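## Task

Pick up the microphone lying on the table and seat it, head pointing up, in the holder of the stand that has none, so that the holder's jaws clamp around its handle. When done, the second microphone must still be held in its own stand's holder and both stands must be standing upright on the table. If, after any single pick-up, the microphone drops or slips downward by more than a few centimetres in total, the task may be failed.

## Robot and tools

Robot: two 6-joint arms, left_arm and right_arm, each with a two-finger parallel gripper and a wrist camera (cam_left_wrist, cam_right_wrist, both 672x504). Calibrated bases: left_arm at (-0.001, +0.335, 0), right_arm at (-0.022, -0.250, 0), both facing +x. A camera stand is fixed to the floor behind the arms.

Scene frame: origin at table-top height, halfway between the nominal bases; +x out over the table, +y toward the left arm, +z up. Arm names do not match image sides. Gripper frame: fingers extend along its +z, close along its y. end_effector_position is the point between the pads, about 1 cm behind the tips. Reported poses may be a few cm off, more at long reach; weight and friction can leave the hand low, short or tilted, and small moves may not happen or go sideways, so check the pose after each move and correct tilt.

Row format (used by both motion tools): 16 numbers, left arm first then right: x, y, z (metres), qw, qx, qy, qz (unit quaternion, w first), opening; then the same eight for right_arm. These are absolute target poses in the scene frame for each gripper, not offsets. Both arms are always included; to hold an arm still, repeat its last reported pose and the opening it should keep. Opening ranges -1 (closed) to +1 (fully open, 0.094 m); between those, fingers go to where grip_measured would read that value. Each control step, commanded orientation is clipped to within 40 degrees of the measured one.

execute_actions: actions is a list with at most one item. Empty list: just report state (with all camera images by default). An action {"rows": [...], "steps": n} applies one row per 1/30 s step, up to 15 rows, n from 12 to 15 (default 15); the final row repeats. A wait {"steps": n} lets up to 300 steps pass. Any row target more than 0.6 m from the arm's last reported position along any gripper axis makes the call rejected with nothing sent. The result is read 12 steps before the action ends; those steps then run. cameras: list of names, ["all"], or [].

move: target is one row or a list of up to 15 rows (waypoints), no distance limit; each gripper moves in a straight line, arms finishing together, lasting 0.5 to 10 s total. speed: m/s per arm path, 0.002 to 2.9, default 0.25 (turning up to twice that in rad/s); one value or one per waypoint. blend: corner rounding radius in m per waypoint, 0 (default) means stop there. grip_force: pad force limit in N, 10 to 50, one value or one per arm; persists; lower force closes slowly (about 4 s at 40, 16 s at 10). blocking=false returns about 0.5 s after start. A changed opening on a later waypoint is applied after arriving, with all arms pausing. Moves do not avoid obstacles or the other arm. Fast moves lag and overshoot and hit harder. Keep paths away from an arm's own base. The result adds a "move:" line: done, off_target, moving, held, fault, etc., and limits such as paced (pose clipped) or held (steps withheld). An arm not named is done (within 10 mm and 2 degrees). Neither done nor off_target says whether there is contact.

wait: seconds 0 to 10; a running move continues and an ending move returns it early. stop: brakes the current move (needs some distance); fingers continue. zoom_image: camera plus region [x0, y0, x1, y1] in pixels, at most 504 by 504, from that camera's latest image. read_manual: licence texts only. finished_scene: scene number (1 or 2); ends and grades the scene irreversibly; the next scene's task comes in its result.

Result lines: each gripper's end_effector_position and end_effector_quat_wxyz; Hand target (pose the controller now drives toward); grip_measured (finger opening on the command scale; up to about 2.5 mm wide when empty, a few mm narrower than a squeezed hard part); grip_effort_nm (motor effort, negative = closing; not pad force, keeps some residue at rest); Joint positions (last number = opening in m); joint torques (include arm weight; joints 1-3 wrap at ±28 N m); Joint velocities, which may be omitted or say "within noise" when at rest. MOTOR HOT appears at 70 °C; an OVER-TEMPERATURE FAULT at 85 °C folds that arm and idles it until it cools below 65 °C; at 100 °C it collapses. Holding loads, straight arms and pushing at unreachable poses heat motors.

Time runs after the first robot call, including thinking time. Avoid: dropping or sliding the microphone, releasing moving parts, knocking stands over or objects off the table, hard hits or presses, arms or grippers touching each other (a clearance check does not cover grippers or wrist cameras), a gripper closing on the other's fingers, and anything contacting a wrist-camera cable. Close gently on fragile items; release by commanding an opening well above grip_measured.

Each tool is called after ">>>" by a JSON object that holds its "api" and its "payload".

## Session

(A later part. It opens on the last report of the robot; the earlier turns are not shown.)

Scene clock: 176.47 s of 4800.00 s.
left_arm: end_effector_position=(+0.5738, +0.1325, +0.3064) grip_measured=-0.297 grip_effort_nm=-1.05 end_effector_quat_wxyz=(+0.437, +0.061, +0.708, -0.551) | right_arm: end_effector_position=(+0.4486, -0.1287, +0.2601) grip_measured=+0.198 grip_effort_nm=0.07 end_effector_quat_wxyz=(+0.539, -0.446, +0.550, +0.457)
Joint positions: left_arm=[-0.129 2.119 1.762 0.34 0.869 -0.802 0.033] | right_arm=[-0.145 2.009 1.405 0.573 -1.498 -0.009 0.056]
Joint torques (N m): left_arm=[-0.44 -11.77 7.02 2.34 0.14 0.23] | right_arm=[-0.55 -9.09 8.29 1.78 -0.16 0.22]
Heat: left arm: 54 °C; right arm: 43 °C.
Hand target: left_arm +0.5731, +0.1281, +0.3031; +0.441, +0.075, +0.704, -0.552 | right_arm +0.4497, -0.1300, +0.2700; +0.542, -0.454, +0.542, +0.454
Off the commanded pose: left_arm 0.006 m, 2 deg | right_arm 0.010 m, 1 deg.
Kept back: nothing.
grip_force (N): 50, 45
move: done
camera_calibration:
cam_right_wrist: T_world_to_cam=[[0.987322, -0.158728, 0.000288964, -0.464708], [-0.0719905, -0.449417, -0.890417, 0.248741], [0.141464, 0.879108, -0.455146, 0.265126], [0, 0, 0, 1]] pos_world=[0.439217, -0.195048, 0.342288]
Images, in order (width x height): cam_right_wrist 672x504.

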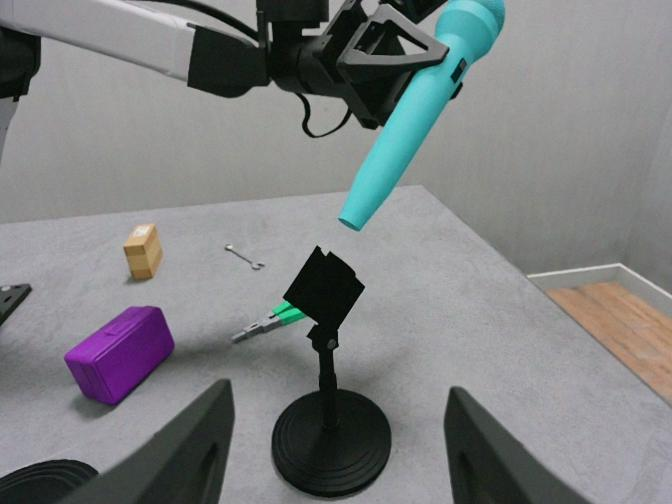

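>>> {"api": "zoom_image", "payload": {"camera": "cam_right_wrist", "region": [320, 100, 450, 240]}}

>>> {"api": "zoom_image", "payload": {"camera": "cam_right_wrist", "region": [400, 0, 520, 120]}}

Scaled by 3.600 from the camera's 672x504 image, which has a finer 960x720 frame.

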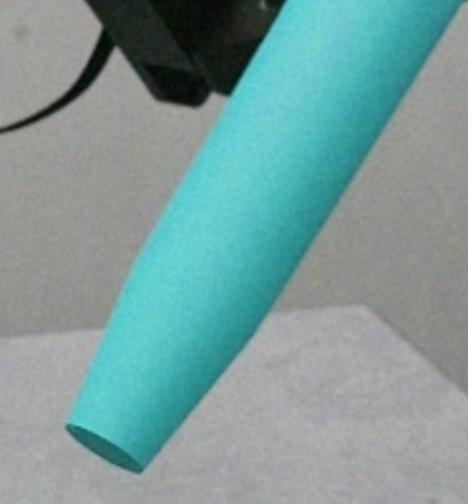

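Scaled by 4.200 from the camera's 672x504 image, which has a finer 960x720 frame.

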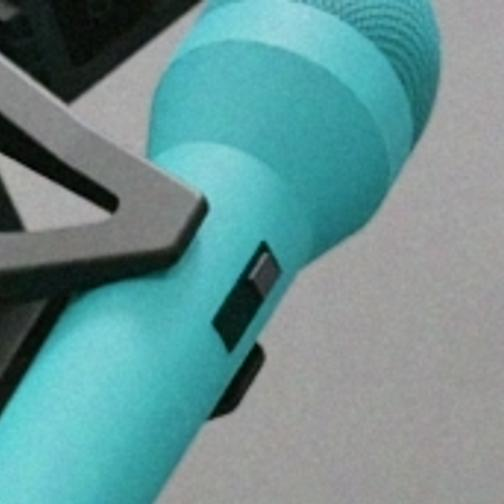

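>>> {"api": "move", "payload": {"target": [0.5642, 0.1222, 0.2837, 0.4329, 0.0646, 0.7042, -0.5592, -0.55, 0.45, -0.13, 0.27, 0.5417, -0.4545, 0.5417, 0.4545, 0.2], "cameras": ["cam_right_wrist"], "speed": 0.05}}

>>> {"api": "zoom_image", "payload": {"camera": "cam_right_wrist", "region": [260, 120, 440, 320]}}

Scene clock: 183.33 s of 4800.00 s.
left_arm: end_effector_position=(+0.5662, +0.1248, +0.2765) grip_measured=-0.297 grip_effort_nm=-1.05 end_effector_quat_wxyz=(+0.424, +0.059, +0.712, -0.556) | right_arm: end_effector_position=(+0.4486, -0.1287, +0.2601) grip_measured=+0.198 grip_effort_nm=0.07 end_effector_quat_wxyz=(+0.539, -0.446, +0.550, +0.457)
Joint positions: left_arm=[-0.144 2.119 1.655 0.431 0.869 -0.811 0.033] | right_arm=[-0.145 2.009 1.405 0.573 -1.498 -0.009 0.056]
Joint torques (N m): left_arm=[-0.42 -13.41 6.98 2.29 0.01 0.03] | right_arm=[-0.43 -9.11 8.23 1.78 -0.14 0.22]
Heat: left arm: 55 °C; right arm: 43 °C.
Hand target: left_arm +0.5641, +0.1223, +0.2837; +0.433, +0.065, +0.704, -0.559 | right_arm +0.4497, -0.1300, +0.2700; +0.542, -0.454, +0.542, +0.454
Off the commanded pose: left_arm 0.008 m, 2 deg | right_arm 0.010 m, 1 deg.
Kept back: nothing.
grip_force (N): 50, 45
move: done
camera_calibration:
cam_right_wrist: T_world_to_cam=[[0.98733, -0.158683, -0.000085714, -0.464574], [-0.0723078, -0.449419, -0.89039, 0.248781], [0.141251, 0.879114, -0.455199, 0.265193], [0, 0, 0, 1]] pos_world=[0.439217, -0.195048, 0.342188]
Images, in order (width x height): cam_right_wrist 672x504.

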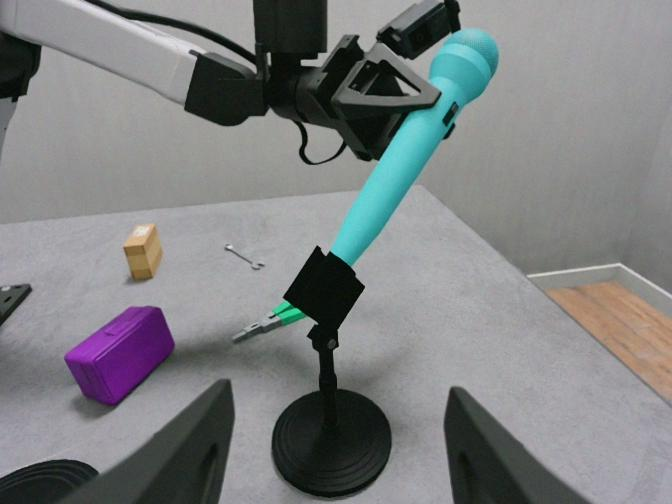

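Scaled by 2.520 from the camera's 672x504 image, which has a finer 960x720 frame.

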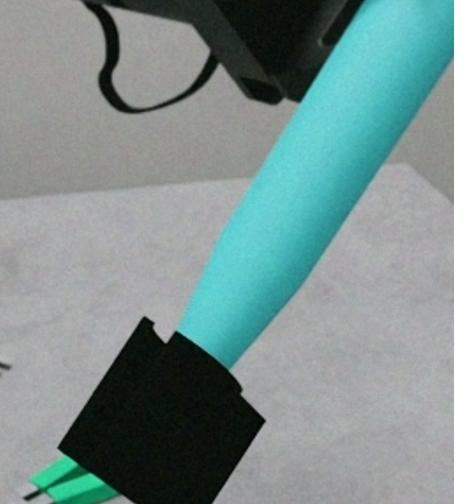

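>>> {"api": "move", "payload": {"target": [0.5662, 0.1222, 0.3020, 0.4329, 0.0646, 0.7042, -0.5592, -0.55, 0.45, -0.13, 0.27, 0.5417, -0.4545, 0.5417, 0.4545, 0.2], "cameras": ["cam_right_wrist"], "speed": 0.04}}

>>> {"api": "zoom_image", "payload": {"camera": "cam_right_wrist", "region": [260, 120, 440, 320]}}

Scene clock: 186.73 s of 4800.00 s.
left_arm: end_effector_position=(+0.5671, +0.1247, +0.2782) grip_measured=-0.297 grip_effort_nm=-1.05 end_effector_quat_wxyz=(+0.417, +0.054, +0.717, -0.556) | right_arm: end_effector_position=(+0.4486, -0.1287, +0.2601) grip_measured=+0.198 grip_effort_nm=0.07 end_effector_quat_wxyz=(+0.539, -0.446, +0.550, +0.457)
Joint positions: left_arm=[-0.144 2.119 1.675 0.393 0.869 -0.813 0.033] | right_arm=[-0.145 2.009 1.405 0.573 -1.498 -0.009 0.056]
Joint torques (N m): left_arm=[-0.36 -14.32 10.35 2.1 0.02 0.02] | right_arm=[-0.54 -9.07 8.23 1.78 -0.16 0.2]
Heat: left arm: 56 °C; right arm: 44 °C.
Hand target: left_arm +0.5654, +0.1225, +0.3018; +0.433, +0.064, +0.704, -0.559 | right_arm +0.4497, -0.1300, +0.2700; +0.542, -0.454, +0.542, +0.454
Off the commanded pose: left_arm 0.024 m, 3 deg | right_arm 0.010 m, 1 deg.
Kept back: nothing.
grip_force (N): 50, 45
move: off_target (left_arm)
camera_calibration:
cam_right_wrist: T_world_to_cam=[[0.98733, -0.158683, -0.000085714, -0.464574], [-0.0723078, -0.449419, -0.89039, 0.248781], [0.141251, 0.879114, -0.455199, 0.265193], [0, 0, 0, 1]] pos_world=[0.439217, -0.195048, 0.342188]
Images, in order (width x height): cam_right_wrist 672x504.

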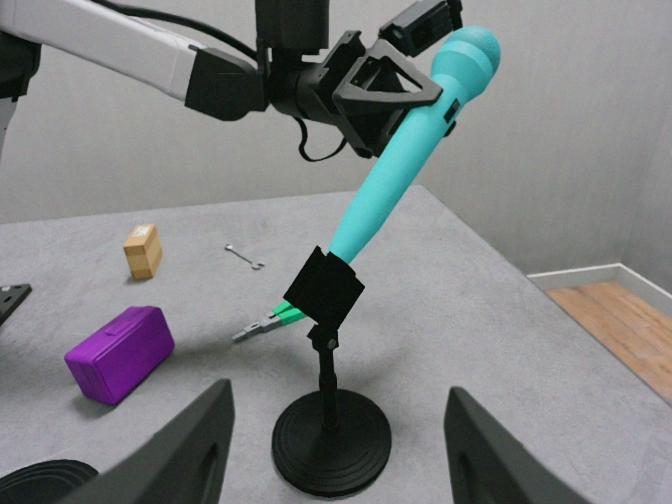

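Scaled by 2.520 from the camera's 672x504 image, which has a finer 960x720 frame.

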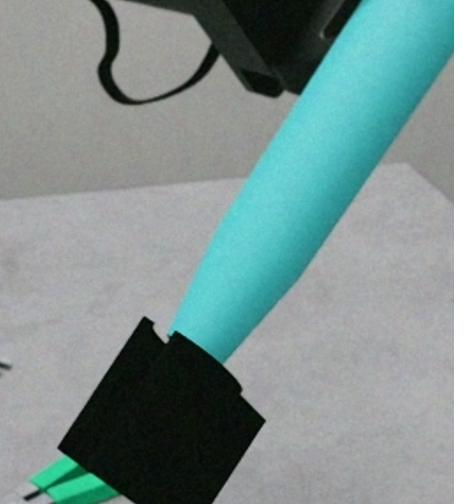

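>>> {"api": "move", "payload": {"target": [0.5662, 0.1222, 0.3120, 0.4329, 0.0646, 0.7042, -0.5592, -0.55, 0.45, -0.13, 0.27, 0.5417, -0.4545, 0.5417, 0.4545, 0.2], "cameras": ["cam_right_wrist"], "speed": 0.04}}

>>> {"api": "zoom_image", "payload": {"camera": "cam_right_wrist", "region": [260, 120, 440, 320]}}

Scene clock: 188.03 s of 4800.00 s.
left_arm: end_effector_position=(+0.5685, +0.1245, +0.2845) grip_measured=-0.297 grip_effort_nm=-1.05 end_effector_quat_wxyz=(+0.415, +0.053, +0.718, -0.556) | right_arm: end_effector_position=(+0.4486, -0.1287, +0.2601) grip_measured=+0.198 grip_effort_nm=0.07 end_effector_quat_wxyz=(+0.539, -0.446, +0.550, +0.457)
Joint positions: left_arm=[-0.144 2.119 1.704 0.358 0.869 -0.813 0.033] | right_arm=[-0.145 2.009 1.405 0.573 -1.498 -0.009 0.056]
Joint torques (N m): left_arm=[-0.36 -14.95 10.41 2.1 0.03 0.02] | right_arm=[-0.57 -9.07 8.17 1.77 -0.17 0.21]
Heat: left arm: 56 °C; right arm: 44 °C.
Hand target: left_arm +0.5652, +0.1225, +0.3116; +0.433, +0.064, +0.704, -0.559 | right_arm +0.4497, -0.1300, +0.2700; +0.542, -0.454, +0.542, +0.454
Off the commanded pose: left_arm 0.028 m, 3 deg | right_arm 0.010 m, 1 deg.
Kept back: nothing.
grip_force (N): 50, 45
move: off_target (left_arm)
camera_calibration:
cam_right_wrist: T_world_to_cam=[[0.98733, -0.158683, -0.000085714, -0.464574], [-0.0723078, -0.449419, -0.89039, 0.248781], [0.141251, 0.879114, -0.455199, 0.265193], [0, 0, 0, 1]] pos_world=[0.439217, -0.195048, 0.342188]
Images, in order (width x height): cam_right_wrist 672x504.

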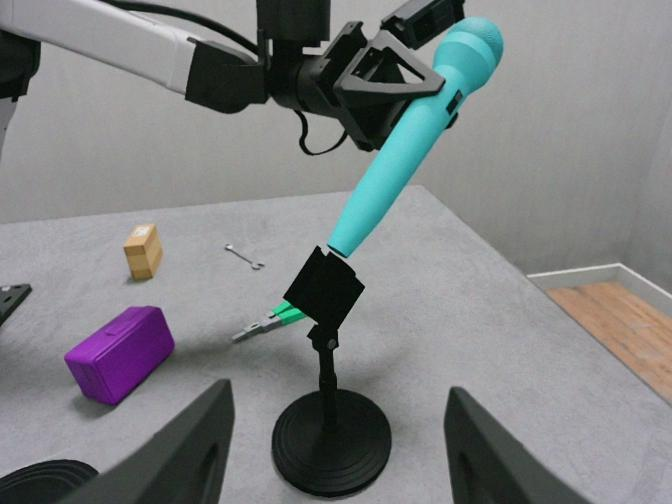

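Scaled by 2.520 from the camera's 672x504 image, which has a finer 960x720 frame.

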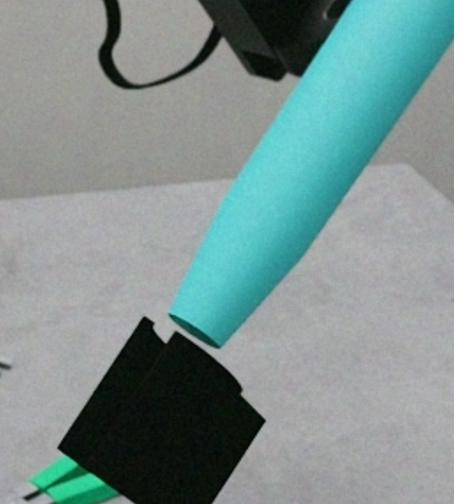

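>>> {"api": "move", "payload": {"target": [0.5521, 0.1144, 0.3008, 0.4329, 0.0646, 0.7042, -0.5592, -0.55, 0.45, -0.13, 0.27, 0.5417, -0.4545, 0.5417, 0.4545, 0.2], "cameras": ["cam_right_wrist"], "speed": 0.04}}

>>> {"api": "zoom_image", "payload": {"camera": "cam_right_wrist", "region": [260, 120, 440, 320]}}

Scene clock: 193.07 s of 4800.00 s.
left_arm: end_effector_position=(+0.5601, +0.1153, +0.2705) grip_measured=-0.297 grip_effort_nm=-1.05 end_effector_quat_wxyz=(+0.407, +0.050, +0.723, -0.556) | right_arm: end_effector_position=(+0.4486, -0.1287, +0.2601) grip_measured=+0.198 grip_effort_nm=0.07 end_effector_quat_wxyz=(+0.539, -0.446, +0.550, +0.457)
Joint positions: left_arm=[-0.164 2.103 1.637 0.39 0.852 -0.813 0.033] | right_arm=[-0.145 2.009 1.405 0.573 -1.498 -0.009 0.056]
Joint torques (N m): left_arm=[-0.42 -17.1 6.98 2.37 0 0.02] | right_arm=[-0.55 -9.02 8.24 1.76 -0.12 0.2]
Heat: left arm: 58 °C; right arm: 44 °C.
Hand target: left_arm +0.5518, +0.1143, +0.3003; +0.432, +0.065, +0.704, -0.559 | right_arm +0.4497, -0.1300, +0.2700; +0.542, -0.454, +0.542, +0.454
Off the commanded pose: left_arm 0.031 m, 4 deg | right_arm 0.010 m, 1 deg.
Kept back: nothing.
grip_force (N): 50, 45
move: off_target (left_arm)
camera_calibration:
cam_right_wrist: T_world_to_cam=[[0.98733, -0.158683, -0.000085714, -0.464574], [-0.0723078, -0.449419, -0.89039, 0.248781], [0.141251, 0.879114, -0.455199, 0.265193], [0, 0, 0, 1]] pos_world=[0.439217, -0.195048, 0.342188]
Images, in order (width x height): cam_right_wrist 672x504.

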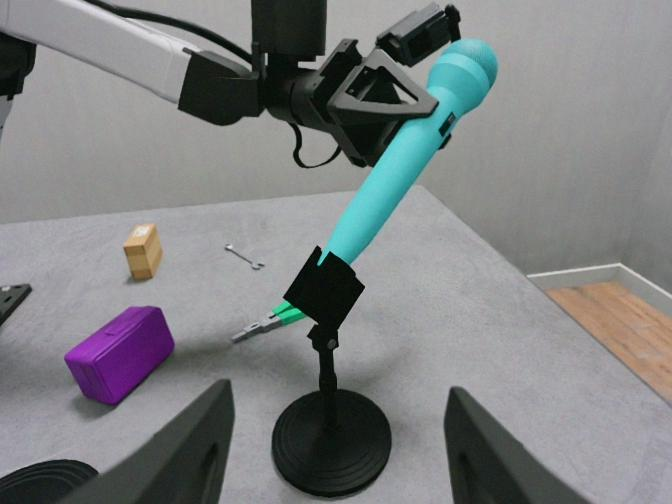

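Scaled by 2.520 from the camera's 672x504 image, which has a finer 960x720 frame.

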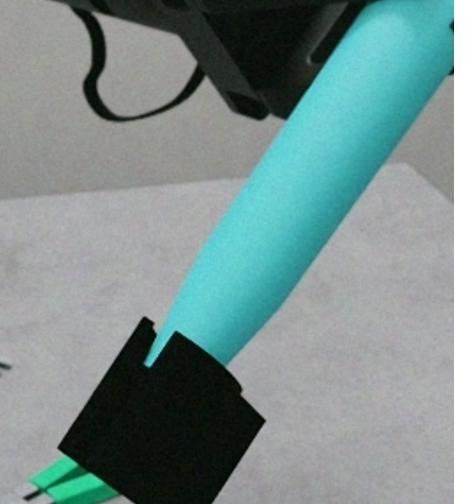

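>>> {"api": "move", "payload": {"target": [0.5336, 0.1103, 0.2908, 0.4507, 0.0567, 0.7049, -0.5448, -0.55, 0.45, -0.13, 0.27, 0.5417, -0.4545, 0.5417, 0.4545, 0.2], "cameras": ["cam_right_wrist"], "speed": 0.04}}

>>> {"api": "zoom_image", "payload": {"camera": "cam_right_wrist", "region": [260, 120, 440, 320]}}

Scene clock: 201.07 s of 4800.00 s.
left_arm: end_effector_position=(+0.5433, +0.1141, +0.2673) grip_measured=-0.297 grip_effort_nm=-1.05 end_effector_quat_wxyz=(+0.430, +0.036, +0.721, -0.543) | right_arm: end_effector_position=(+0.4486, -0.1287, +0.2601) grip_measured=+0.198 grip_effort_nm=0.07 end_effector_quat_wxyz=(+0.539, -0.446, +0.550, +0.457)
Joint positions: left_arm=[-0.187 2.019 1.487 0.475 0.772 -0.81 0.033] | right_arm=[-0.145 2.009 1.405 0.573 -1.498 -0.009 0.056]
Joint torques (N m): left_arm=[-0.85 -15.75 6.67 2.3 0.08 0.2] | right_arm=[-0.47 -9.14 8.27 1.78 -0.16 0.2]
Heat: left arm: 63 °C; right arm: 44 °C.
Hand target: left_arm +0.5337, +0.1102, +0.2905; +0.450, +0.057, +0.705, -0.545 | right_arm +0.4497, -0.1300, +0.2700; +0.542, -0.454, +0.542, +0.454
Off the commanded pose: left_arm 0.026 m, 4 deg | right_arm 0.010 m, 1 deg.
Kept back: nothing.
grip_force (N): 50, 45
move: off_target (left_arm)
camera_calibration:
cam_right_wrist: T_world_to_cam=[[0.98733, -0.158683, -0.000085714, -0.464574], [-0.0723078, -0.449419, -0.89039, 0.248781], [0.141251, 0.879114, -0.455199, 0.265193], [0, 0, 0, 1]] pos_world=[0.439217, -0.195048, 0.342188]
Images, in order (width x height): cam_right_wrist 672x504.

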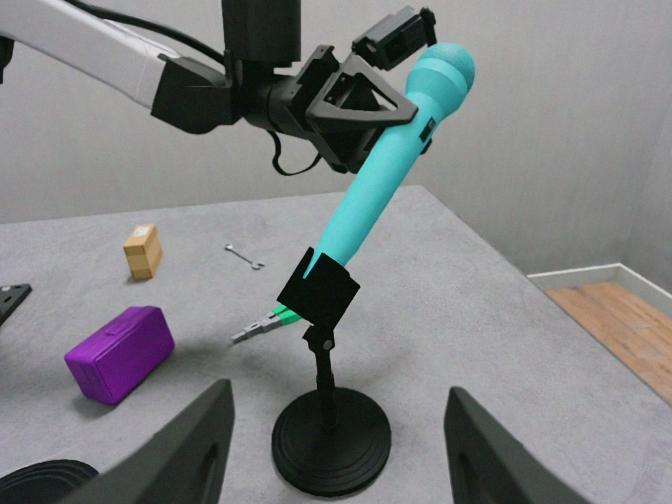

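Scaled by 2.520 from the camera's 672x504 image, which has a finer 960x720 frame.

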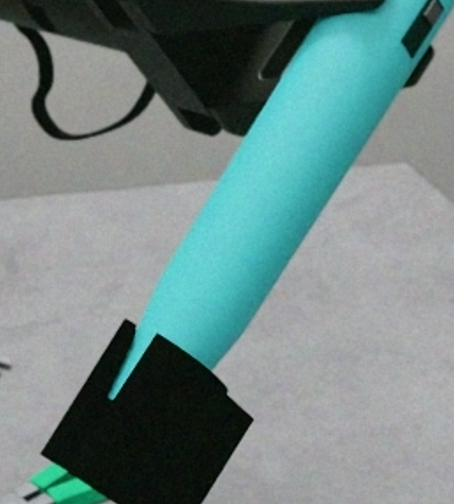

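>>> {"api": "move", "payload": {"target": [0.5350, 0.1098, 0.2805, 0.4507, 0.0567, 0.7049, -0.5448, -0.55, 0.45, -0.13, 0.27, 0.5417, -0.4545, 0.5417, 0.4545, 0.2], "cameras": ["cam_right_wrist"], "speed": 0.04}}

>>> {"api": "zoom_image", "payload": {"camera": "cam_right_wrist", "region": [260, 120, 440, 320]}}

Scene clock: 202.63 s of 4800.00 s.
left_arm: end_effector_position=(+0.5431, +0.1149, +0.2680) grip_measured=-0.297 grip_effort_nm=-1.05 end_effector_quat_wxyz=(+0.441, +0.040, +0.714, -0.542) | right_arm: end_effector_position=(+0.4486, -0.1287, +0.2601) grip_measured=+0.198 grip_effort_nm=0.07 end_effector_quat_wxyz=(+0.539, -0.446, +0.550, +0.457)
Joint positions: left_arm=[-0.187 2.019 1.47 0.516 0.767 -0.808 0.033] | right_arm=[-0.145 2.009 1.405 0.573 -1.498 -0.009 0.056]
Joint velocities: left_arm=[-0.017 -0.007 -0.007 -0.154 0.022 -0.037 0] | right_arm=[-0.007 -0.002 -0.022 -0.007 -0.154 -0.007 -0.001]
Joint torques (N m): left_arm=[-0.88 -14.16 6.43 2.25 0.1 0.19] | right_arm=[-0.46 -9.07 8.24 1.76 -0.17 0.22]
Heat: left arm: 63 °C; right arm: 44 °C.
Hand target: left_arm +0.5351, +0.1097, +0.2803; +0.450, +0.057, +0.705, -0.545 | right_arm +0.4497, -0.1300, +0.2700; +0.542, -0.454, +0.542, +0.454
Off the commanded pose: left_arm 0.016 m, 2 deg | right_arm 0.010 m, 1 deg.
Kept back: nothing.
grip_force (N): 50, 45
move: off_target (left_arm)
camera_calibration:
cam_right_wrist: T_world_to_cam=[[0.98733, -0.158683, -0.000085714, -0.464574], [-0.0723078, -0.449419, -0.89039, 0.248781], [0.141251, 0.879114, -0.455199, 0.265193], [0, 0, 0, 1]] pos_world=[0.439217, -0.195048, 0.342188]
Images, in order (width x height): cam_right_wrist 672x504.

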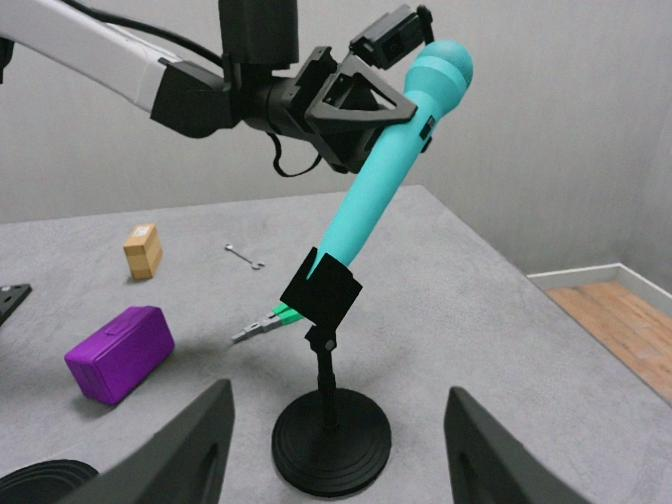

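Scaled by 2.520 from the camera's 672x504 image, which has a finer 960x720 frame.

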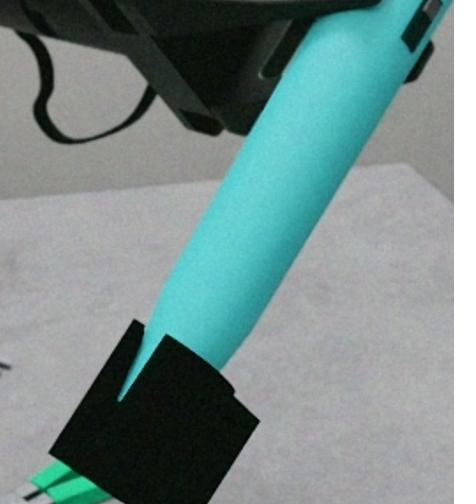

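>>> {"api": "move", "payload": {"target": [0.5270, 0.1042, 0.2685, 0.4507, 0.0567, 0.7049, -0.5448, -0.55, 0.45, -0.13, 0.27, 0.5417, -0.4545, 0.5417, 0.4545, 0.2], "cameras": ["cam_right_wrist"], "speed": 0.04}}

>>> {"api": "zoom_image", "payload": {"camera": "cam_right_wrist", "region": [260, 120, 440, 320]}}

Scene clock: 204.17 s of 4800.00 s.
left_arm: end_effector_position=(+0.5382, +0.1135, +0.2662) grip_measured=-0.297 grip_effort_nm=-1.05 end_effector_quat_wxyz=(+0.458, +0.044, +0.704, -0.541) | right_arm: end_effector_position=(+0.4486, -0.1287, +0.2601) grip_measured=+0.198 grip_effort_nm=0.07 end_effector_quat_wxyz=(+0.539, -0.446, +0.550, +0.457)
Joint positions: left_arm=[-0.196 2.009 1.414 0.601 0.745 -0.81 0.033] | right_arm=[-0.145 2.009 1.405 0.573 -1.498 -0.009 0.056]
Joint torques (N m): left_arm=[-1.58 -13.89 5.74 1.96 0.15 0.2] | right_arm=[-0.57 -9.16 8.32 1.78 -0.14 0.21]
Heat: left arm: 63 °C; right arm: 45 °C.
Hand target: left_arm +0.5274, +0.1042, +0.2685; +0.451, +0.057, +0.705, -0.545 | right_arm +0.4497, -0.1300, +0.2700; +0.542, -0.454, +0.542, +0.454
Off the commanded pose: left_arm 0.015 m, 2 deg | right_arm 0.010 m, 1 deg.
Kept back: nothing.
grip_force (N): 50, 45
move: off_target (left_arm)
camera_calibration:
cam_right_wrist: T_world_to_cam=[[0.98733, -0.158683, -0.000085714, -0.464574], [-0.0723078, -0.449419, -0.89039, 0.248781], [0.141251, 0.879114, -0.455199, 0.265193], [0, 0, 0, 1]] pos_world=[0.439217, -0.195048, 0.342188]
Images, in order (width x height): cam_right_wrist 672x504.

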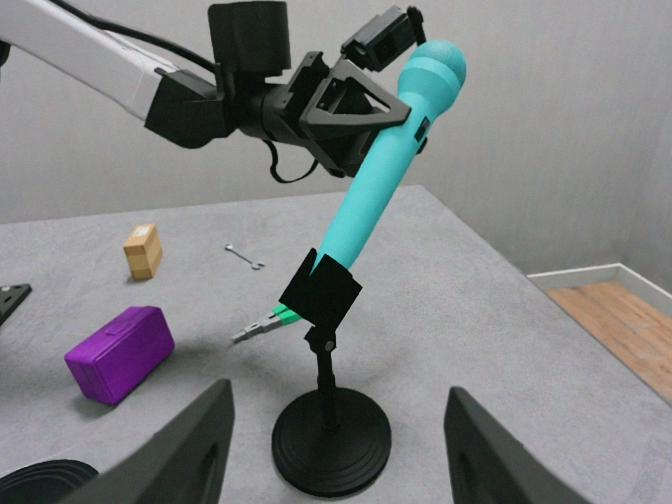

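Scaled by 2.520 from the camera's 672x504 image, which has a finer 960x720 frame.

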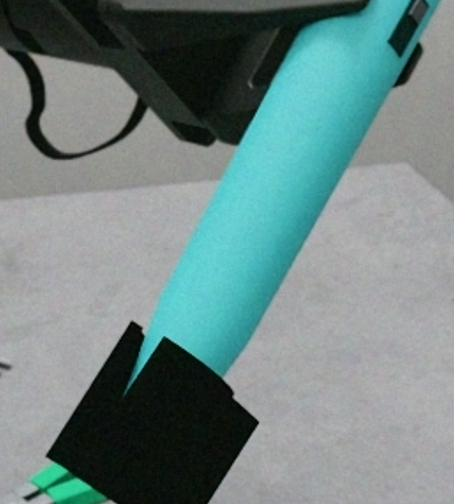

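>>> {"api": "move", "payload": {"target": [0.5330, 0.1060, 0.2580, 0.4275, 0.0577, 0.7142, -0.5513, -0.55, 0.45, -0.13, 0.27, 0.5417, -0.4545, 0.5417, 0.4545, 0.2], "cameras": ["cam_right_wrist"], "speed": 0.04}}

>>> {"api": "zoom_image", "payload": {"camera": "cam_right_wrist", "region": [260, 120, 440, 320]}}

Scene clock: 207.37 s of 4800.00 s.
left_arm: end_effector_position=(+0.5361, +0.1122, +0.2666) grip_measured=-0.297 grip_effort_nm=-1.05 end_effector_quat_wxyz=(+0.452, +0.049, +0.704, -0.545) | right_arm: end_effector_position=(+0.4486, -0.1287, +0.2601) grip_measured=+0.198 grip_effort_nm=0.07 end_effector_quat_wxyz=(+0.539, -0.446, +0.550, +0.457)
Joint positions: left_arm=[-0.195 2.009 1.418 0.596 0.764 -0.811 0.033] | right_arm=[-0.145 2.009 1.405 0.573 -1.498 -0.009 0.056]
Joint torques (N m): left_arm=[-0.18 -10.48 8.69 1.62 0.38 0.15] | right_arm=[-0.58 -9.1 8.2 1.77 -0.14 0.2]
Heat: left arm: 62 °C; right arm: 45 °C.
Hand target: left_arm +0.5328, +0.1062, +0.2583; +0.428, +0.057, +0.713, -0.552 | right_arm +0.4497, -0.1300, +0.2700; +0.542, -0.454, +0.542, +0.454
Off the commanded pose: left_arm 0.011 m, 3 deg | right_arm 0.010 m, 1 deg.
Kept back: nothing.
grip_force (N): 50, 45
move: off_target (left_arm)
camera_calibration:
cam_right_wrist: T_world_to_cam=[[0.98733, -0.158683, -0.000085714, -0.464574], [-0.0723078, -0.449419, -0.89039, 0.248781], [0.141251, 0.879114, -0.455199, 0.265193], [0, 0, 0, 1]] pos_world=[0.439217, -0.195048, 0.342188]
Images, in order (width x height): cam_right_wrist 672x504.

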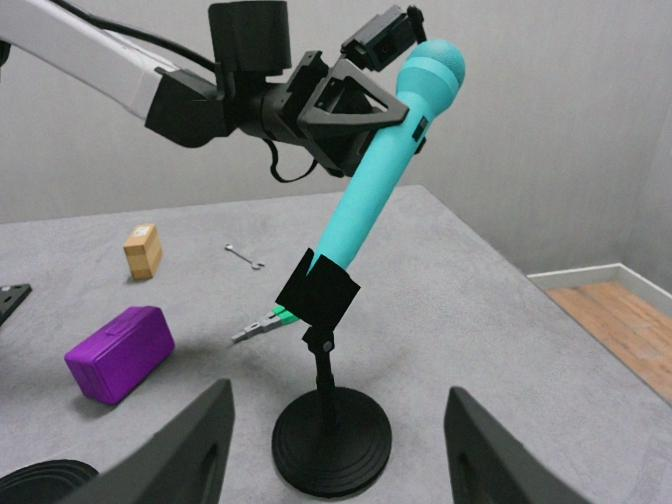

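Scaled by 2.520 from the camera's 672x504 image, which has a finer 960x720 frame.

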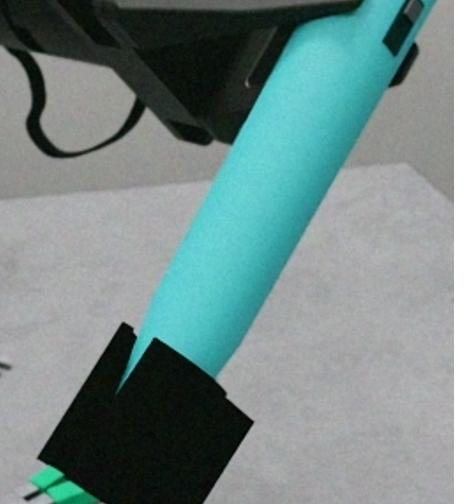

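>>> {"api": "move", "payload": {"target": [0.5330, 0.1060, 0.2580, 0.4275, 0.0577, 0.7142, -0.5513, -0.55, 0.32, -0.08, 0.29, 0.6533, -0.2706, 0.6533, 0.2706, 0.2], "cameras": ["cam_right_wrist"], "speed": 0.25}}

>>> {"api": "zoom_image", "payload": {"camera": "cam_right_wrist", "region": [290, 100, 430, 350]}}

Scene clock: 210.17 s of 4800.00 s.
left_arm: end_effector_position=(+0.5359, +0.1121, +0.2666) grip_measured=-0.297 grip_effort_nm=-1.05 end_effector_quat_wxyz=(+0.451, +0.050, +0.704, -0.546) | right_arm: end_effector_position=(+0.3212, -0.0797, +0.2875) grip_measured=+0.198 grip_effort_nm=0.07 end_effector_quat_wxyz=(+0.650, -0.275, +0.654, +0.272)
Joint positions: left_arm=[-0.195 2.009 1.418 0.595 0.766 -0.811 0.033] | right_arm=[0.174 1.134 0.641 0.485 -0.589 -0.007 0.056]
Joint torques (N m): left_arm=[-0.2 -10.48 8.75 1.62 0.36 0.15] | right_arm=[0.14 -3.84 5.89 2.46 0.18 0.19]
Heat: left arm: 61 °C; right arm: 44 °C.
Hand target: left_arm +0.5328, +0.1062, +0.2583; +0.428, +0.057, +0.713, -0.552 | right_arm +0.3200, -0.0800, +0.2899; +0.653, -0.271, +0.653, +0.271
Off the commanded pose: left_arm 0.011 m, 3 deg | right_arm 0.003 m, 1 deg.
Kept back: nothing.
grip_force (N): 50, 45
move: off_target (left_arm)
camera_calibration:
cam_right_wrist: T_world_to_cam=[[0.731643, -0.68127, 0.0238584, -0.297441], [-0.298095, -0.351219, -0.887572, 0.365658], [0.613056, 0.642274, -0.46005, 0.0836338], [0, 0, 0, 1]] pos_world=[0.275349, -0.127927, 0.37012]
Images, in order (width x height): cam_right_wrist 672x504.

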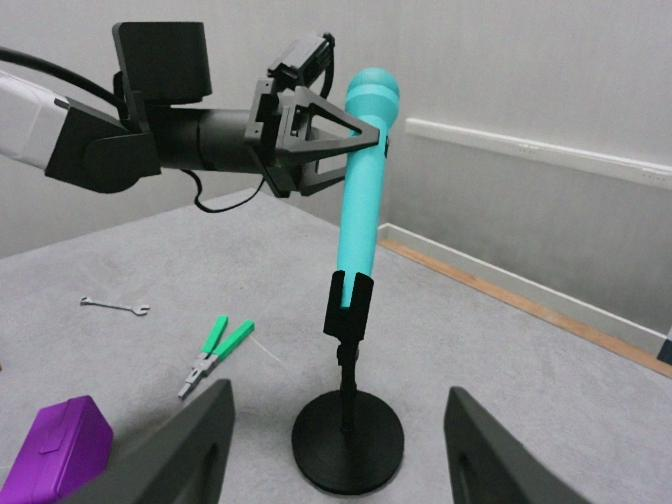

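Scaled by 2.016 from the camera's 672x504 image, which has a finer 960x720 frame.

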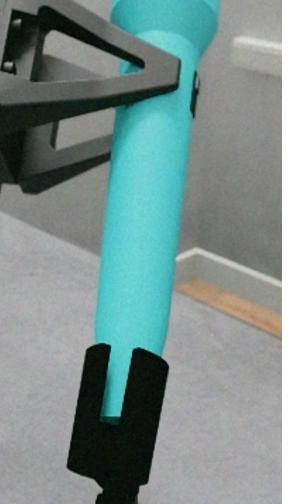

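>>> {"api": "zoom_image", "payload": {"camera": "cam_right_wrist", "region": [310, 220, 400, 350]}}

Scaled by 3.877 from the camera's 672x504 image, which has a finer 960x720 frame.

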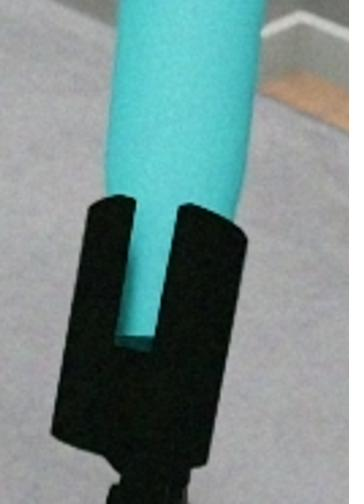

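>>> {"api": "move", "payload": {"target": [0.5215, 0.1000, 0.2440, 0.4275, 0.0577, 0.7142, -0.5513, -0.55, 0.32, -0.08, 0.29, 0.6533, -0.2706, 0.6533, 0.2706, 0.2], "cameras": ["cam_right_wrist"], "speed": 0.03}}

>>> {"api": "zoom_image", "payload": {"camera": "cam_right_wrist", "region": [310, 220, 400, 350]}}

Scene clock: 213.60 s of 4800.00 s.
left_arm: end_effector_position=(+0.5343, +0.1139, +0.2657) grip_measured=-0.297 grip_effort_nm=-1.05 end_effector_quat_wxyz=(+0.464, +0.050, +0.695, -0.547) | right_arm: end_effector_position=(+0.3215, -0.0800, +0.2873) grip_measured=+0.198 grip_effort_nm=0.07 end_effector_quat_wxyz=(+0.650, -0.274, +0.655, +0.271)
Joint positions: left_arm=[-0.195 2.009 1.383 0.667 0.754 -0.823 0.033] | right_arm=[0.174 1.134 0.641 0.484 -0.586 -0.007 0.056]
Joint torques (N m): left_arm=[-2 -11.79 4.82 1.54 0.32 0.28] | right_arm=[0.13 -3.73 5.85 2.46 0.16 0.21]
Heat: left arm: 60 °C; right arm: 43 °C.
Hand target: left_arm +0.5218, +0.1002, +0.2446; +0.428, +0.057, +0.714, -0.552 | right_arm +0.3200, -0.0800, +0.2899; +0.653, -0.271, +0.653, +0.271
Off the commanded pose: left_arm 0.029 m, 5 deg | right_arm 0.003 m, 1 deg.
Kept back: nothing.
grip_force (N): 50, 45
move: off_target (left_arm)
camera_calibration:
cam_right_wrist: T_world_to_cam=[[0.729847, -0.683219, 0.02315, -0.297285], [-0.300087, -0.350627, -0.887135, 0.365961], [0.614224, 0.640526, -0.460929, 0.083268], [0, 0, 0, 1]] pos_world=[0.275647, -0.12813, 0.369919]
Images, in order (width x height): cam_right_wrist 672x504.

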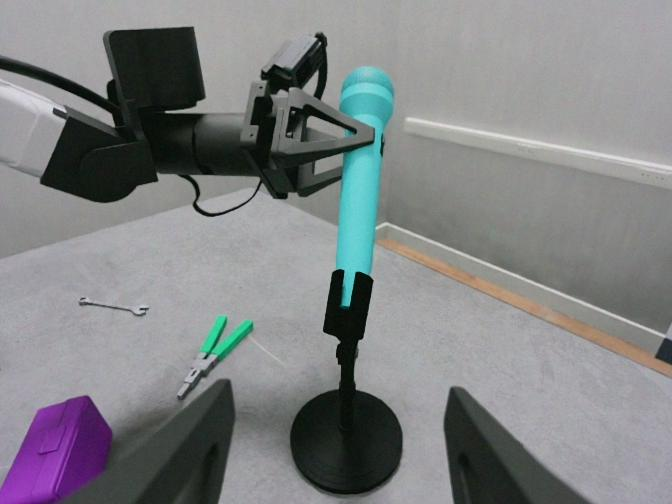

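Scaled by 3.877 from the camera's 672x504 image, which has a finer 960x720 frame.

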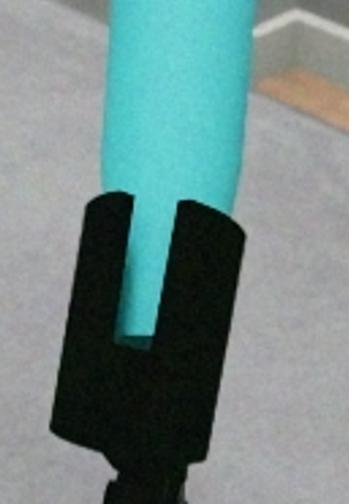

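>>> {"api": "move", "payload": {"target": [0.5160, 0.0980, 0.2300, 0.4056, 0.0616, 0.7044, -0.5792, -0.55, 0.32, -0.08, 0.29, 0.6533, -0.2706, 0.6533, 0.2706, 0.2], "cameras": ["cam_right_wrist"], "speed": 0.03}}

>>> {"api": "zoom_image", "payload": {"camera": "cam_right_wrist", "region": [310, 220, 400, 350]}}

Scene clock: 216.87 s of 4800.00 s.
left_arm: end_effector_position=(+0.5228, +0.1099, +0.2675) grip_measured=-0.297 grip_effort_nm=-1.05 end_effector_quat_wxyz=(+0.451, +0.058, +0.680, -0.574) | right_arm: end_effector_position=(+0.3215, -0.0800, +0.2873) grip_measured=+0.198 grip_effort_nm=0.07 end_effector_quat_wxyz=(+0.650, -0.274, +0.655, +0.271)
Joint positions: left_arm=[-0.195 2.009 1.344 0.762 0.802 -0.89 0.033] | right_arm=[0.174 1.134 0.641 0.484 -0.586 -0.007 0.056]
Joint torques (N m): left_arm=[-1.18 -8.08 4.98 1.63 0.38 0.23] | right_arm=[0.2 -3.79 5.85 2.44 0.18 0.19]
Heat: left arm: 59 °C; right arm: 43 °C.
Hand target: left_arm +0.5154, +0.0985, +0.2313; +0.406, +0.061, +0.704, -0.580 | right_arm +0.3200, -0.0800, +0.2899; +0.653, -0.271, +0.653, +0.271
Off the commanded pose: left_arm 0.040 m, 6 deg | right_arm 0.003 m, 1 deg.
Kept back: nothing.
grip_force (N): 50, 45
move: off_target (left_arm)
camera_calibration:
cam_right_wrist: T_world_to_cam=[[0.729847, -0.683219, 0.02315, -0.297285], [-0.300087, -0.350627, -0.887135, 0.365961], [0.614224, 0.640526, -0.460929, 0.083268], [0, 0, 0, 1]] pos_world=[0.275647, -0.12813, 0.369919]
Images, in order (width x height): cam_right_wrist 672x504.

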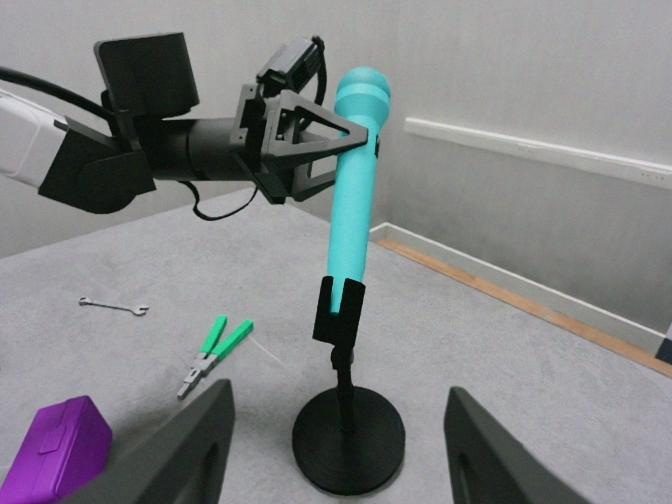

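Scaled by 3.877 from the camera's 672x504 image, which has a finer 960x720 frame.

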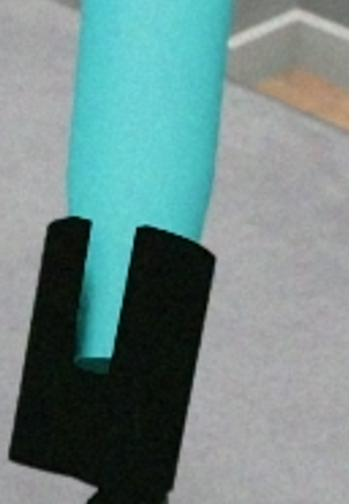

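>>> {"api": "move", "payload": {"target": [[0.5650, 0.1320, 0.3250, 0.4275, 0.0577, 0.7142, -0.5513, -0.55, 0.32, -0.08, 0.29, 0.6533, -0.2706, 0.6533, 0.2706, 0.2],[0.50, 0.17, 0.40, 0.4275, 0.0577, 0.7142, -0.5513, -0.55, 0.32, -0.08, 0.29, 0.6533, -0.2706, 0.6533, 0.2706, 0.2],[0.32, 0.22, 0.37, 0.561, 0.4305, 0.561, -0.4305, -0.55, 0.32, -0.08, 0.29, 0.6533, -0.2706, 0.6533, 0.2706, 0.2]], "cameras": ["cam_right_wrist"], "speed": [0.06, 0.2, 0.25], "blend": [0.01, 0.03, 0]}}

Scene clock: 235.00 s of 4800.00 s.
left_arm: end_effector_position=(+0.3268, +0.2197, +0.3654) grip_measured=-0.297 grip_effort_nm=-1.05 end_effector_quat_wxyz=(+0.557, +0.419, +0.568, -0.438) | right_arm: end_effector_position=(+0.3215, -0.0800, +0.2873) grip_measured=+0.198 grip_effort_nm=0.07 end_effector_quat_wxyz=(+0.650, -0.274, +0.655, +0.271)
Joint positions: left_arm=[0.175 1.343 1.067 0.319 1.488 -0.074 0.033] | right_arm=[0.174 1.134 0.641 0.484 -0.586 -0.007 0.056]
Joint torques (N m): left_arm=[0.64 -7.15 7.12 1.45 0.13 0.18] | right_arm=[0.13 -3.71 5.85 2.47 0.17 0.21]
Heat: left arm: 55 °C; right arm: 41 °C.
Hand target: left_arm +0.3201, +0.2198, +0.3700; +0.562, +0.430, +0.560, -0.431 | right_arm +0.3200, -0.0800, +0.2899; +0.653, -0.271, +0.653, +0.271
Off the commanded pose: left_arm 0.008 m, 2 deg | right_arm 0.003 m, 1 deg.
Kept back: nothing.
grip_force (N): 50, 45
move: done
camera_calibration:
cam_right_wrist: T_world_to_cam=[[0.729847, -0.683219, 0.02315, -0.297285], [-0.300087, -0.350627, -0.887135, 0.365961], [0.614224, 0.640526, -0.460929, 0.083268], [0, 0, 0, 1]] pos_world=[0.275647, -0.12813, 0.369919]
Images, in order (width x height): cam_right_wrist 672x504.

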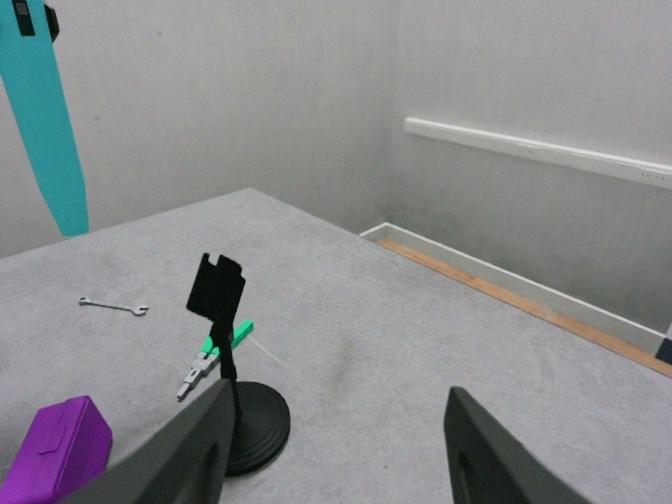

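>>> {"api": "zoom_image", "payload": {"camera": "cam_right_wrist", "region": [160, 230, 320, 490]}}

>>> {"api": "execute_actions", "payload": {"actions": [], "cameras": ["cam_left_wrist"]}}

Scaled by 1.938 from the camera's 672x504 image, which has a finer 960x720 frame.

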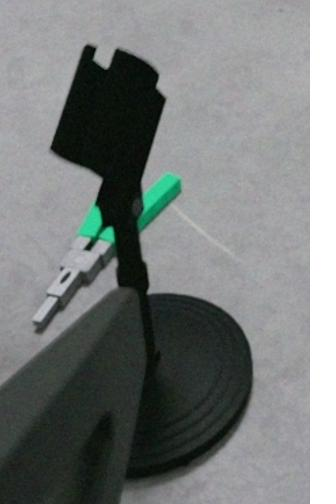

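Scene clock: 235.80 s of 4800.00 s.
left_arm: end_effector_position=(+0.3267, +0.2196, +0.3648) grip_measured=-0.297 grip_effort_nm=-1.05 end_effector_quat_wxyz=(+0.556, +0.420, +0.568, -0.438) | right_arm: end_effector_position=(+0.3215, -0.0800, +0.2873) grip_measured=+0.198 grip_effort_nm=0.07 end_effector_quat_wxyz=(+0.650, -0.274, +0.655, +0.271)
Joint positions: left_arm=[0.175 1.343 1.067 0.312 1.488 -0.066 0.033] | right_arm=[0.174 1.134 0.641 0.484 -0.586 -0.007 0.056]
Joint velocities: left_arm=[within noise] | right_arm=[-0.002 0.002 0.002 -0.007 -0.154 -0.066 0]
Joint torques (N m): left_arm=[0.66 -7.13 7.15 1.46 0.11 0.17] | right_arm=[0.18 -3.78 5.87 2.44 0.16 0.2]
Heat: left arm: 55 °C; right arm: 41 °C.
Hand target: left_arm +0.3201, +0.2198, +0.3700; +0.562, +0.430, +0.560, -0.431 | right_arm +0.3200, -0.0800, +0.2899; +0.653, -0.271, +0.653, +0.271
Off the commanded pose: left_arm 0.009 m, 2 deg | right_arm 0.003 m, 1 deg.
Steps of this call (1-24: nothing new was sent). Readings (end_effector_position of left_arm | right_arm):
1: (+0.3268, +0.2197, +0.3653) | (+0.3215, -0.0800, +0.2873)
2: (+0.3268, +0.2197, +0.3652) | (+0.3215, -0.0800, +0.2873)
4: (+0.3268, +0.2197, +0.3651) | (+0.3215, -0.0800, +0.2873)
8: (+0.3267, +0.2196, +0.3649) | (+0.3215, -0.0800, +0.2873)
24: the state above
grip_force (N): 50, 45
camera_calibration:
cam_left_wrist: T_world_to_cam=[[-0.945101, -0.323387, 0.0469615, 0.36332], [-0.190573, 0.428706, -0.883116, 0.329992], [0.265456, -0.843583, -0.466799, 0.365897], [0, 0, 0, 1]] pos_world=[0.309133, 0.284688, 0.44516]
Images, in order (width x height): cam_left_wrist 672x504.

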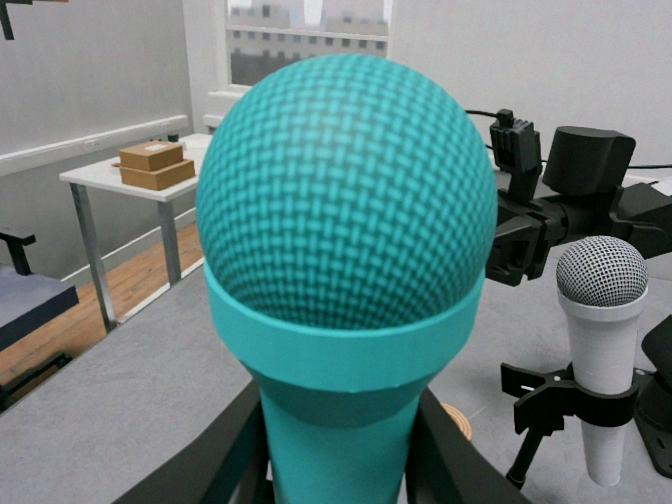

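>>> {"api": "move", "payload": {"target": [0.32, 0.22, 0.37, 0.561, 0.4305, 0.561, -0.4305, -0.55, 0.40, -0.03, 0.21, 0.5257, -0.4560, 0.5943, 0.4034, 0.2], "cameras": ["cam_right_wrist"], "speed": 0.2}}

>>> {"api": "zoom_image", "payload": {"camera": "cam_right_wrist", "region": [240, 100, 440, 360]}}

Scene clock: 240.50 s of 4800.00 s.
left_arm: end_effector_position=(+0.3268, +0.2196, +0.3616) grip_measured=-0.297 grip_effort_nm=-1.05 end_effector_quat_wxyz=(+0.554, +0.418, +0.570, -0.440) | right_arm: end_effector_position=(+0.3958, -0.0296, +0.1976) grip_measured=+0.198 grip_effort_nm=0.07 end_effector_quat_wxyz=(+0.514, -0.444, +0.609, +0.409)
Joint positions: left_arm=[0.175 1.343 1.067 0.276 1.488 -0.039 0.033] | right_arm=[0.113 1.825 1.074 0.418 -1.136 -0.262 0.056]
Joint torques (N m): left_arm=[0.62 -7.24 7.91 1.47 0.14 0.16] | right_arm=[-0.64 -7.72 8.1 2.1 -0.35 -0.06]
Heat: left arm: 53 °C; right arm: 41 °C.
Hand target: left_arm +0.3200, +0.2198, +0.3699; +0.562, +0.430, +0.560, -0.431 | right_arm +0.3996, -0.0301, +0.2100; +0.526, -0.456, +0.594, +0.403
Off the commanded pose: left_arm 0.011 m, 2 deg | right_arm 0.013 m, 3 deg.
Kept back: nothing.
grip_force (N): 50, 45
move: off_target (left_arm, right_arm)
camera_calibration:
cam_right_wrist: T_world_to_cam=[[0.969709, -0.243183, -0.0229298, -0.387771], [-0.157192, -0.549437, -0.820615, 0.250709], [0.186961, 0.799363, -0.571021, 0.159515], [0, 0, 0, 1]] pos_world=[0.385611, -0.0840605, 0.287931]
Images, in order (width x height): cam_right_wrist 672x504.

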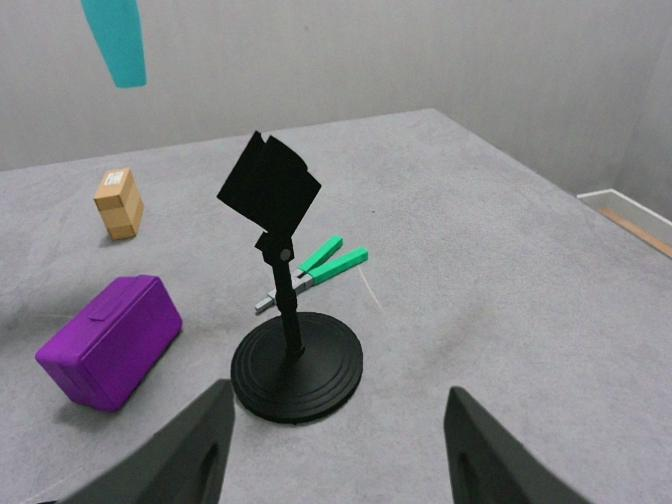

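Scaled by 1.938 from the camera's 672x504 image, which has a finer 960x720 frame.

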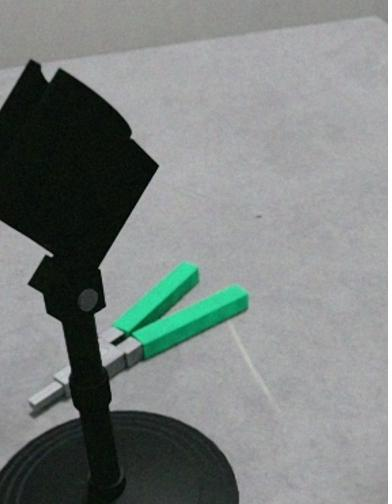

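>>> {"api": "move", "payload": {"target": [0.32, 0.22, 0.37, 0.561, 0.4305, 0.561, -0.4305, -0.55, 0.407, 0.075, 0.093, 0.5086, -0.4912, 0.5086, 0.4912, 1.0], "cameras": ["cam_right_wrist"], "speed": 0.15}}

Scene clock: 246.03 s of 4800.00 s.
left_arm: end_effector_position=(+0.3268, +0.2196, +0.3608) grip_measured=-0.297 grip_effort_nm=-1.05 end_effector_quat_wxyz=(+0.553, +0.417, +0.571, -0.440) | right_arm: end_effector_position=(+0.4042, +0.0727, +0.0846) grip_measured=+0.998 grip_effort_nm=0.07 end_effector_quat_wxyz=(+0.499, -0.485, +0.524, +0.491)
Joint positions: left_arm=[0.175 1.343 1.067 0.267 1.488 -0.033 0.033] | right_arm=[0.31 2.404 1.254 1.096 -1.181 -0.019 0.094]
Joint torques (N m): left_arm=[0.65 -7.27 8.05 1.49 0.13 0.19] | right_arm=[-0.2 -9.68 6.38 2.37 -0.17 0.27]
Heat: left arm: 52 °C; right arm: 41 °C.
Hand target: left_arm +0.3200, +0.2198, +0.3699; +0.561, +0.430, +0.561, -0.431 | right_arm +0.4068, +0.0748, +0.0929; +0.508, -0.492, +0.509, +0.491
Off the commanded pose: left_arm 0.011 m, 2 deg | right_arm 0.009 m, 2 deg.
Kept back: nothing.
grip_force (N): 50, 45
move: off_target (left_arm)
camera_calibration:
cam_right_wrist: T_world_to_cam=[[0.999732, -0.0213928, -0.00885613, -0.403062], [-0.0178856, -0.470647, -0.882141, 0.15878], [0.0147033, 0.882062, -0.470903, 0.0668409], [0, 0, 0, 1]] pos_world=[0.404811, 0.00714876, 0.167972]
Images, in order (width x height): cam_right_wrist 672x504.

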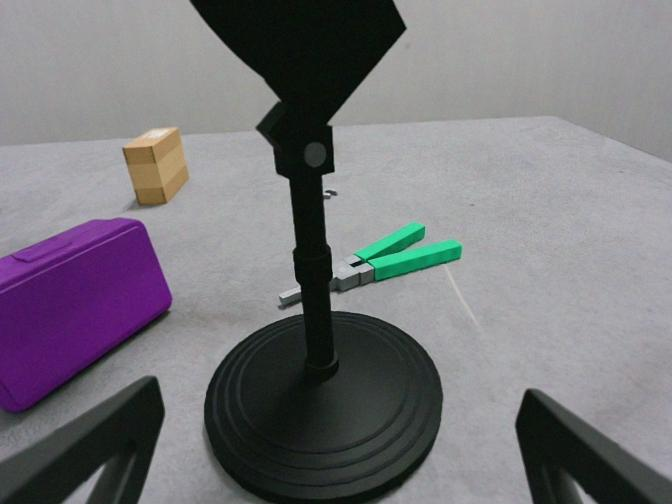

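>>> {"api": "move", "payload": {"target": [[0.32, 0.22, 0.37, 0.561, 0.4305, 0.561, -0.4305, -0.55, 0.4015, 0.118, 0.089, 0.4867, -0.5129, 0.4867, 0.5129, 1.0],[0.32, 0.22, 0.37, 0.561, 0.4305, 0.561, -0.4305, -0.55, 0.399, 0.143, 0.088, 0.4639, -0.5337, 0.4639, 0.5337, 1.0]], "cameras": ["cam_right_wrist"], "speed": 0.1, "blend": 0.01}}

Scene clock: 249.30 s of 4800.00 s.
left_arm: end_effector_position=(+0.3268, +0.2196, +0.3607) grip_measured=-0.297 grip_effort_nm=-1.05 end_effector_quat_wxyz=(+0.553, +0.417, +0.571, -0.440) | right_arm: end_effector_position=(+0.3983, +0.1394, +0.0817) grip_measured=+0.998 grip_effort_nm=0.07 end_effector_quat_wxyz=(-0.464, +0.529, -0.474, -0.530)
Joint positions: left_arm=[0.175 1.343 1.067 0.265 1.488 -0.031 0.033] | right_arm=[0.424 2.545 1.527 0.994 -1.236 -0.011 0.094]
Joint torques (N m): left_arm=[0.64 -7.28 8.08 1.5 0.14 0.18] | right_arm=[0.09 -11.03 6.89 2 -0.16 0.22]
Heat: left arm: 51 °C; right arm: 41 °C.
Hand target: left_arm +0.3200, +0.2198, +0.3699; +0.561, +0.430, +0.561, -0.431 | right_arm +0.3988, +0.1429, +0.0878; -0.464, +0.534, -0.464, -0.534
Off the commanded pose: left_arm 0.012 m, 2 deg | right_arm 0.007 m, 1 deg.
Kept back: nothing.
grip_force (N): 50, 45
move: off_target (left_arm)
camera_calibration:
cam_right_wrist: T_world_to_cam=[[0.989049, 0.147264, 0.00979502, -0.416452], [0.0764056, -0.45411, -0.887663, 0.148095], [-0.126273, 0.878691, -0.460389, 0.0624756], [0, 0, 0, 1]] pos_world=[0.408465, 0.073683, 0.164301]
Images, in order (width x height): cam_right_wrist 672x504.

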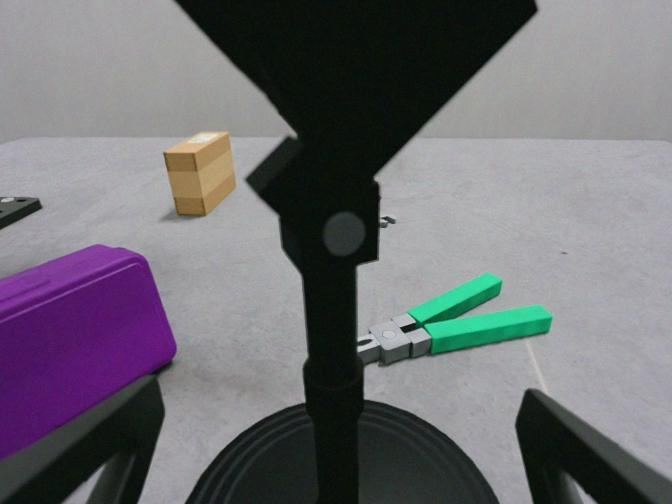

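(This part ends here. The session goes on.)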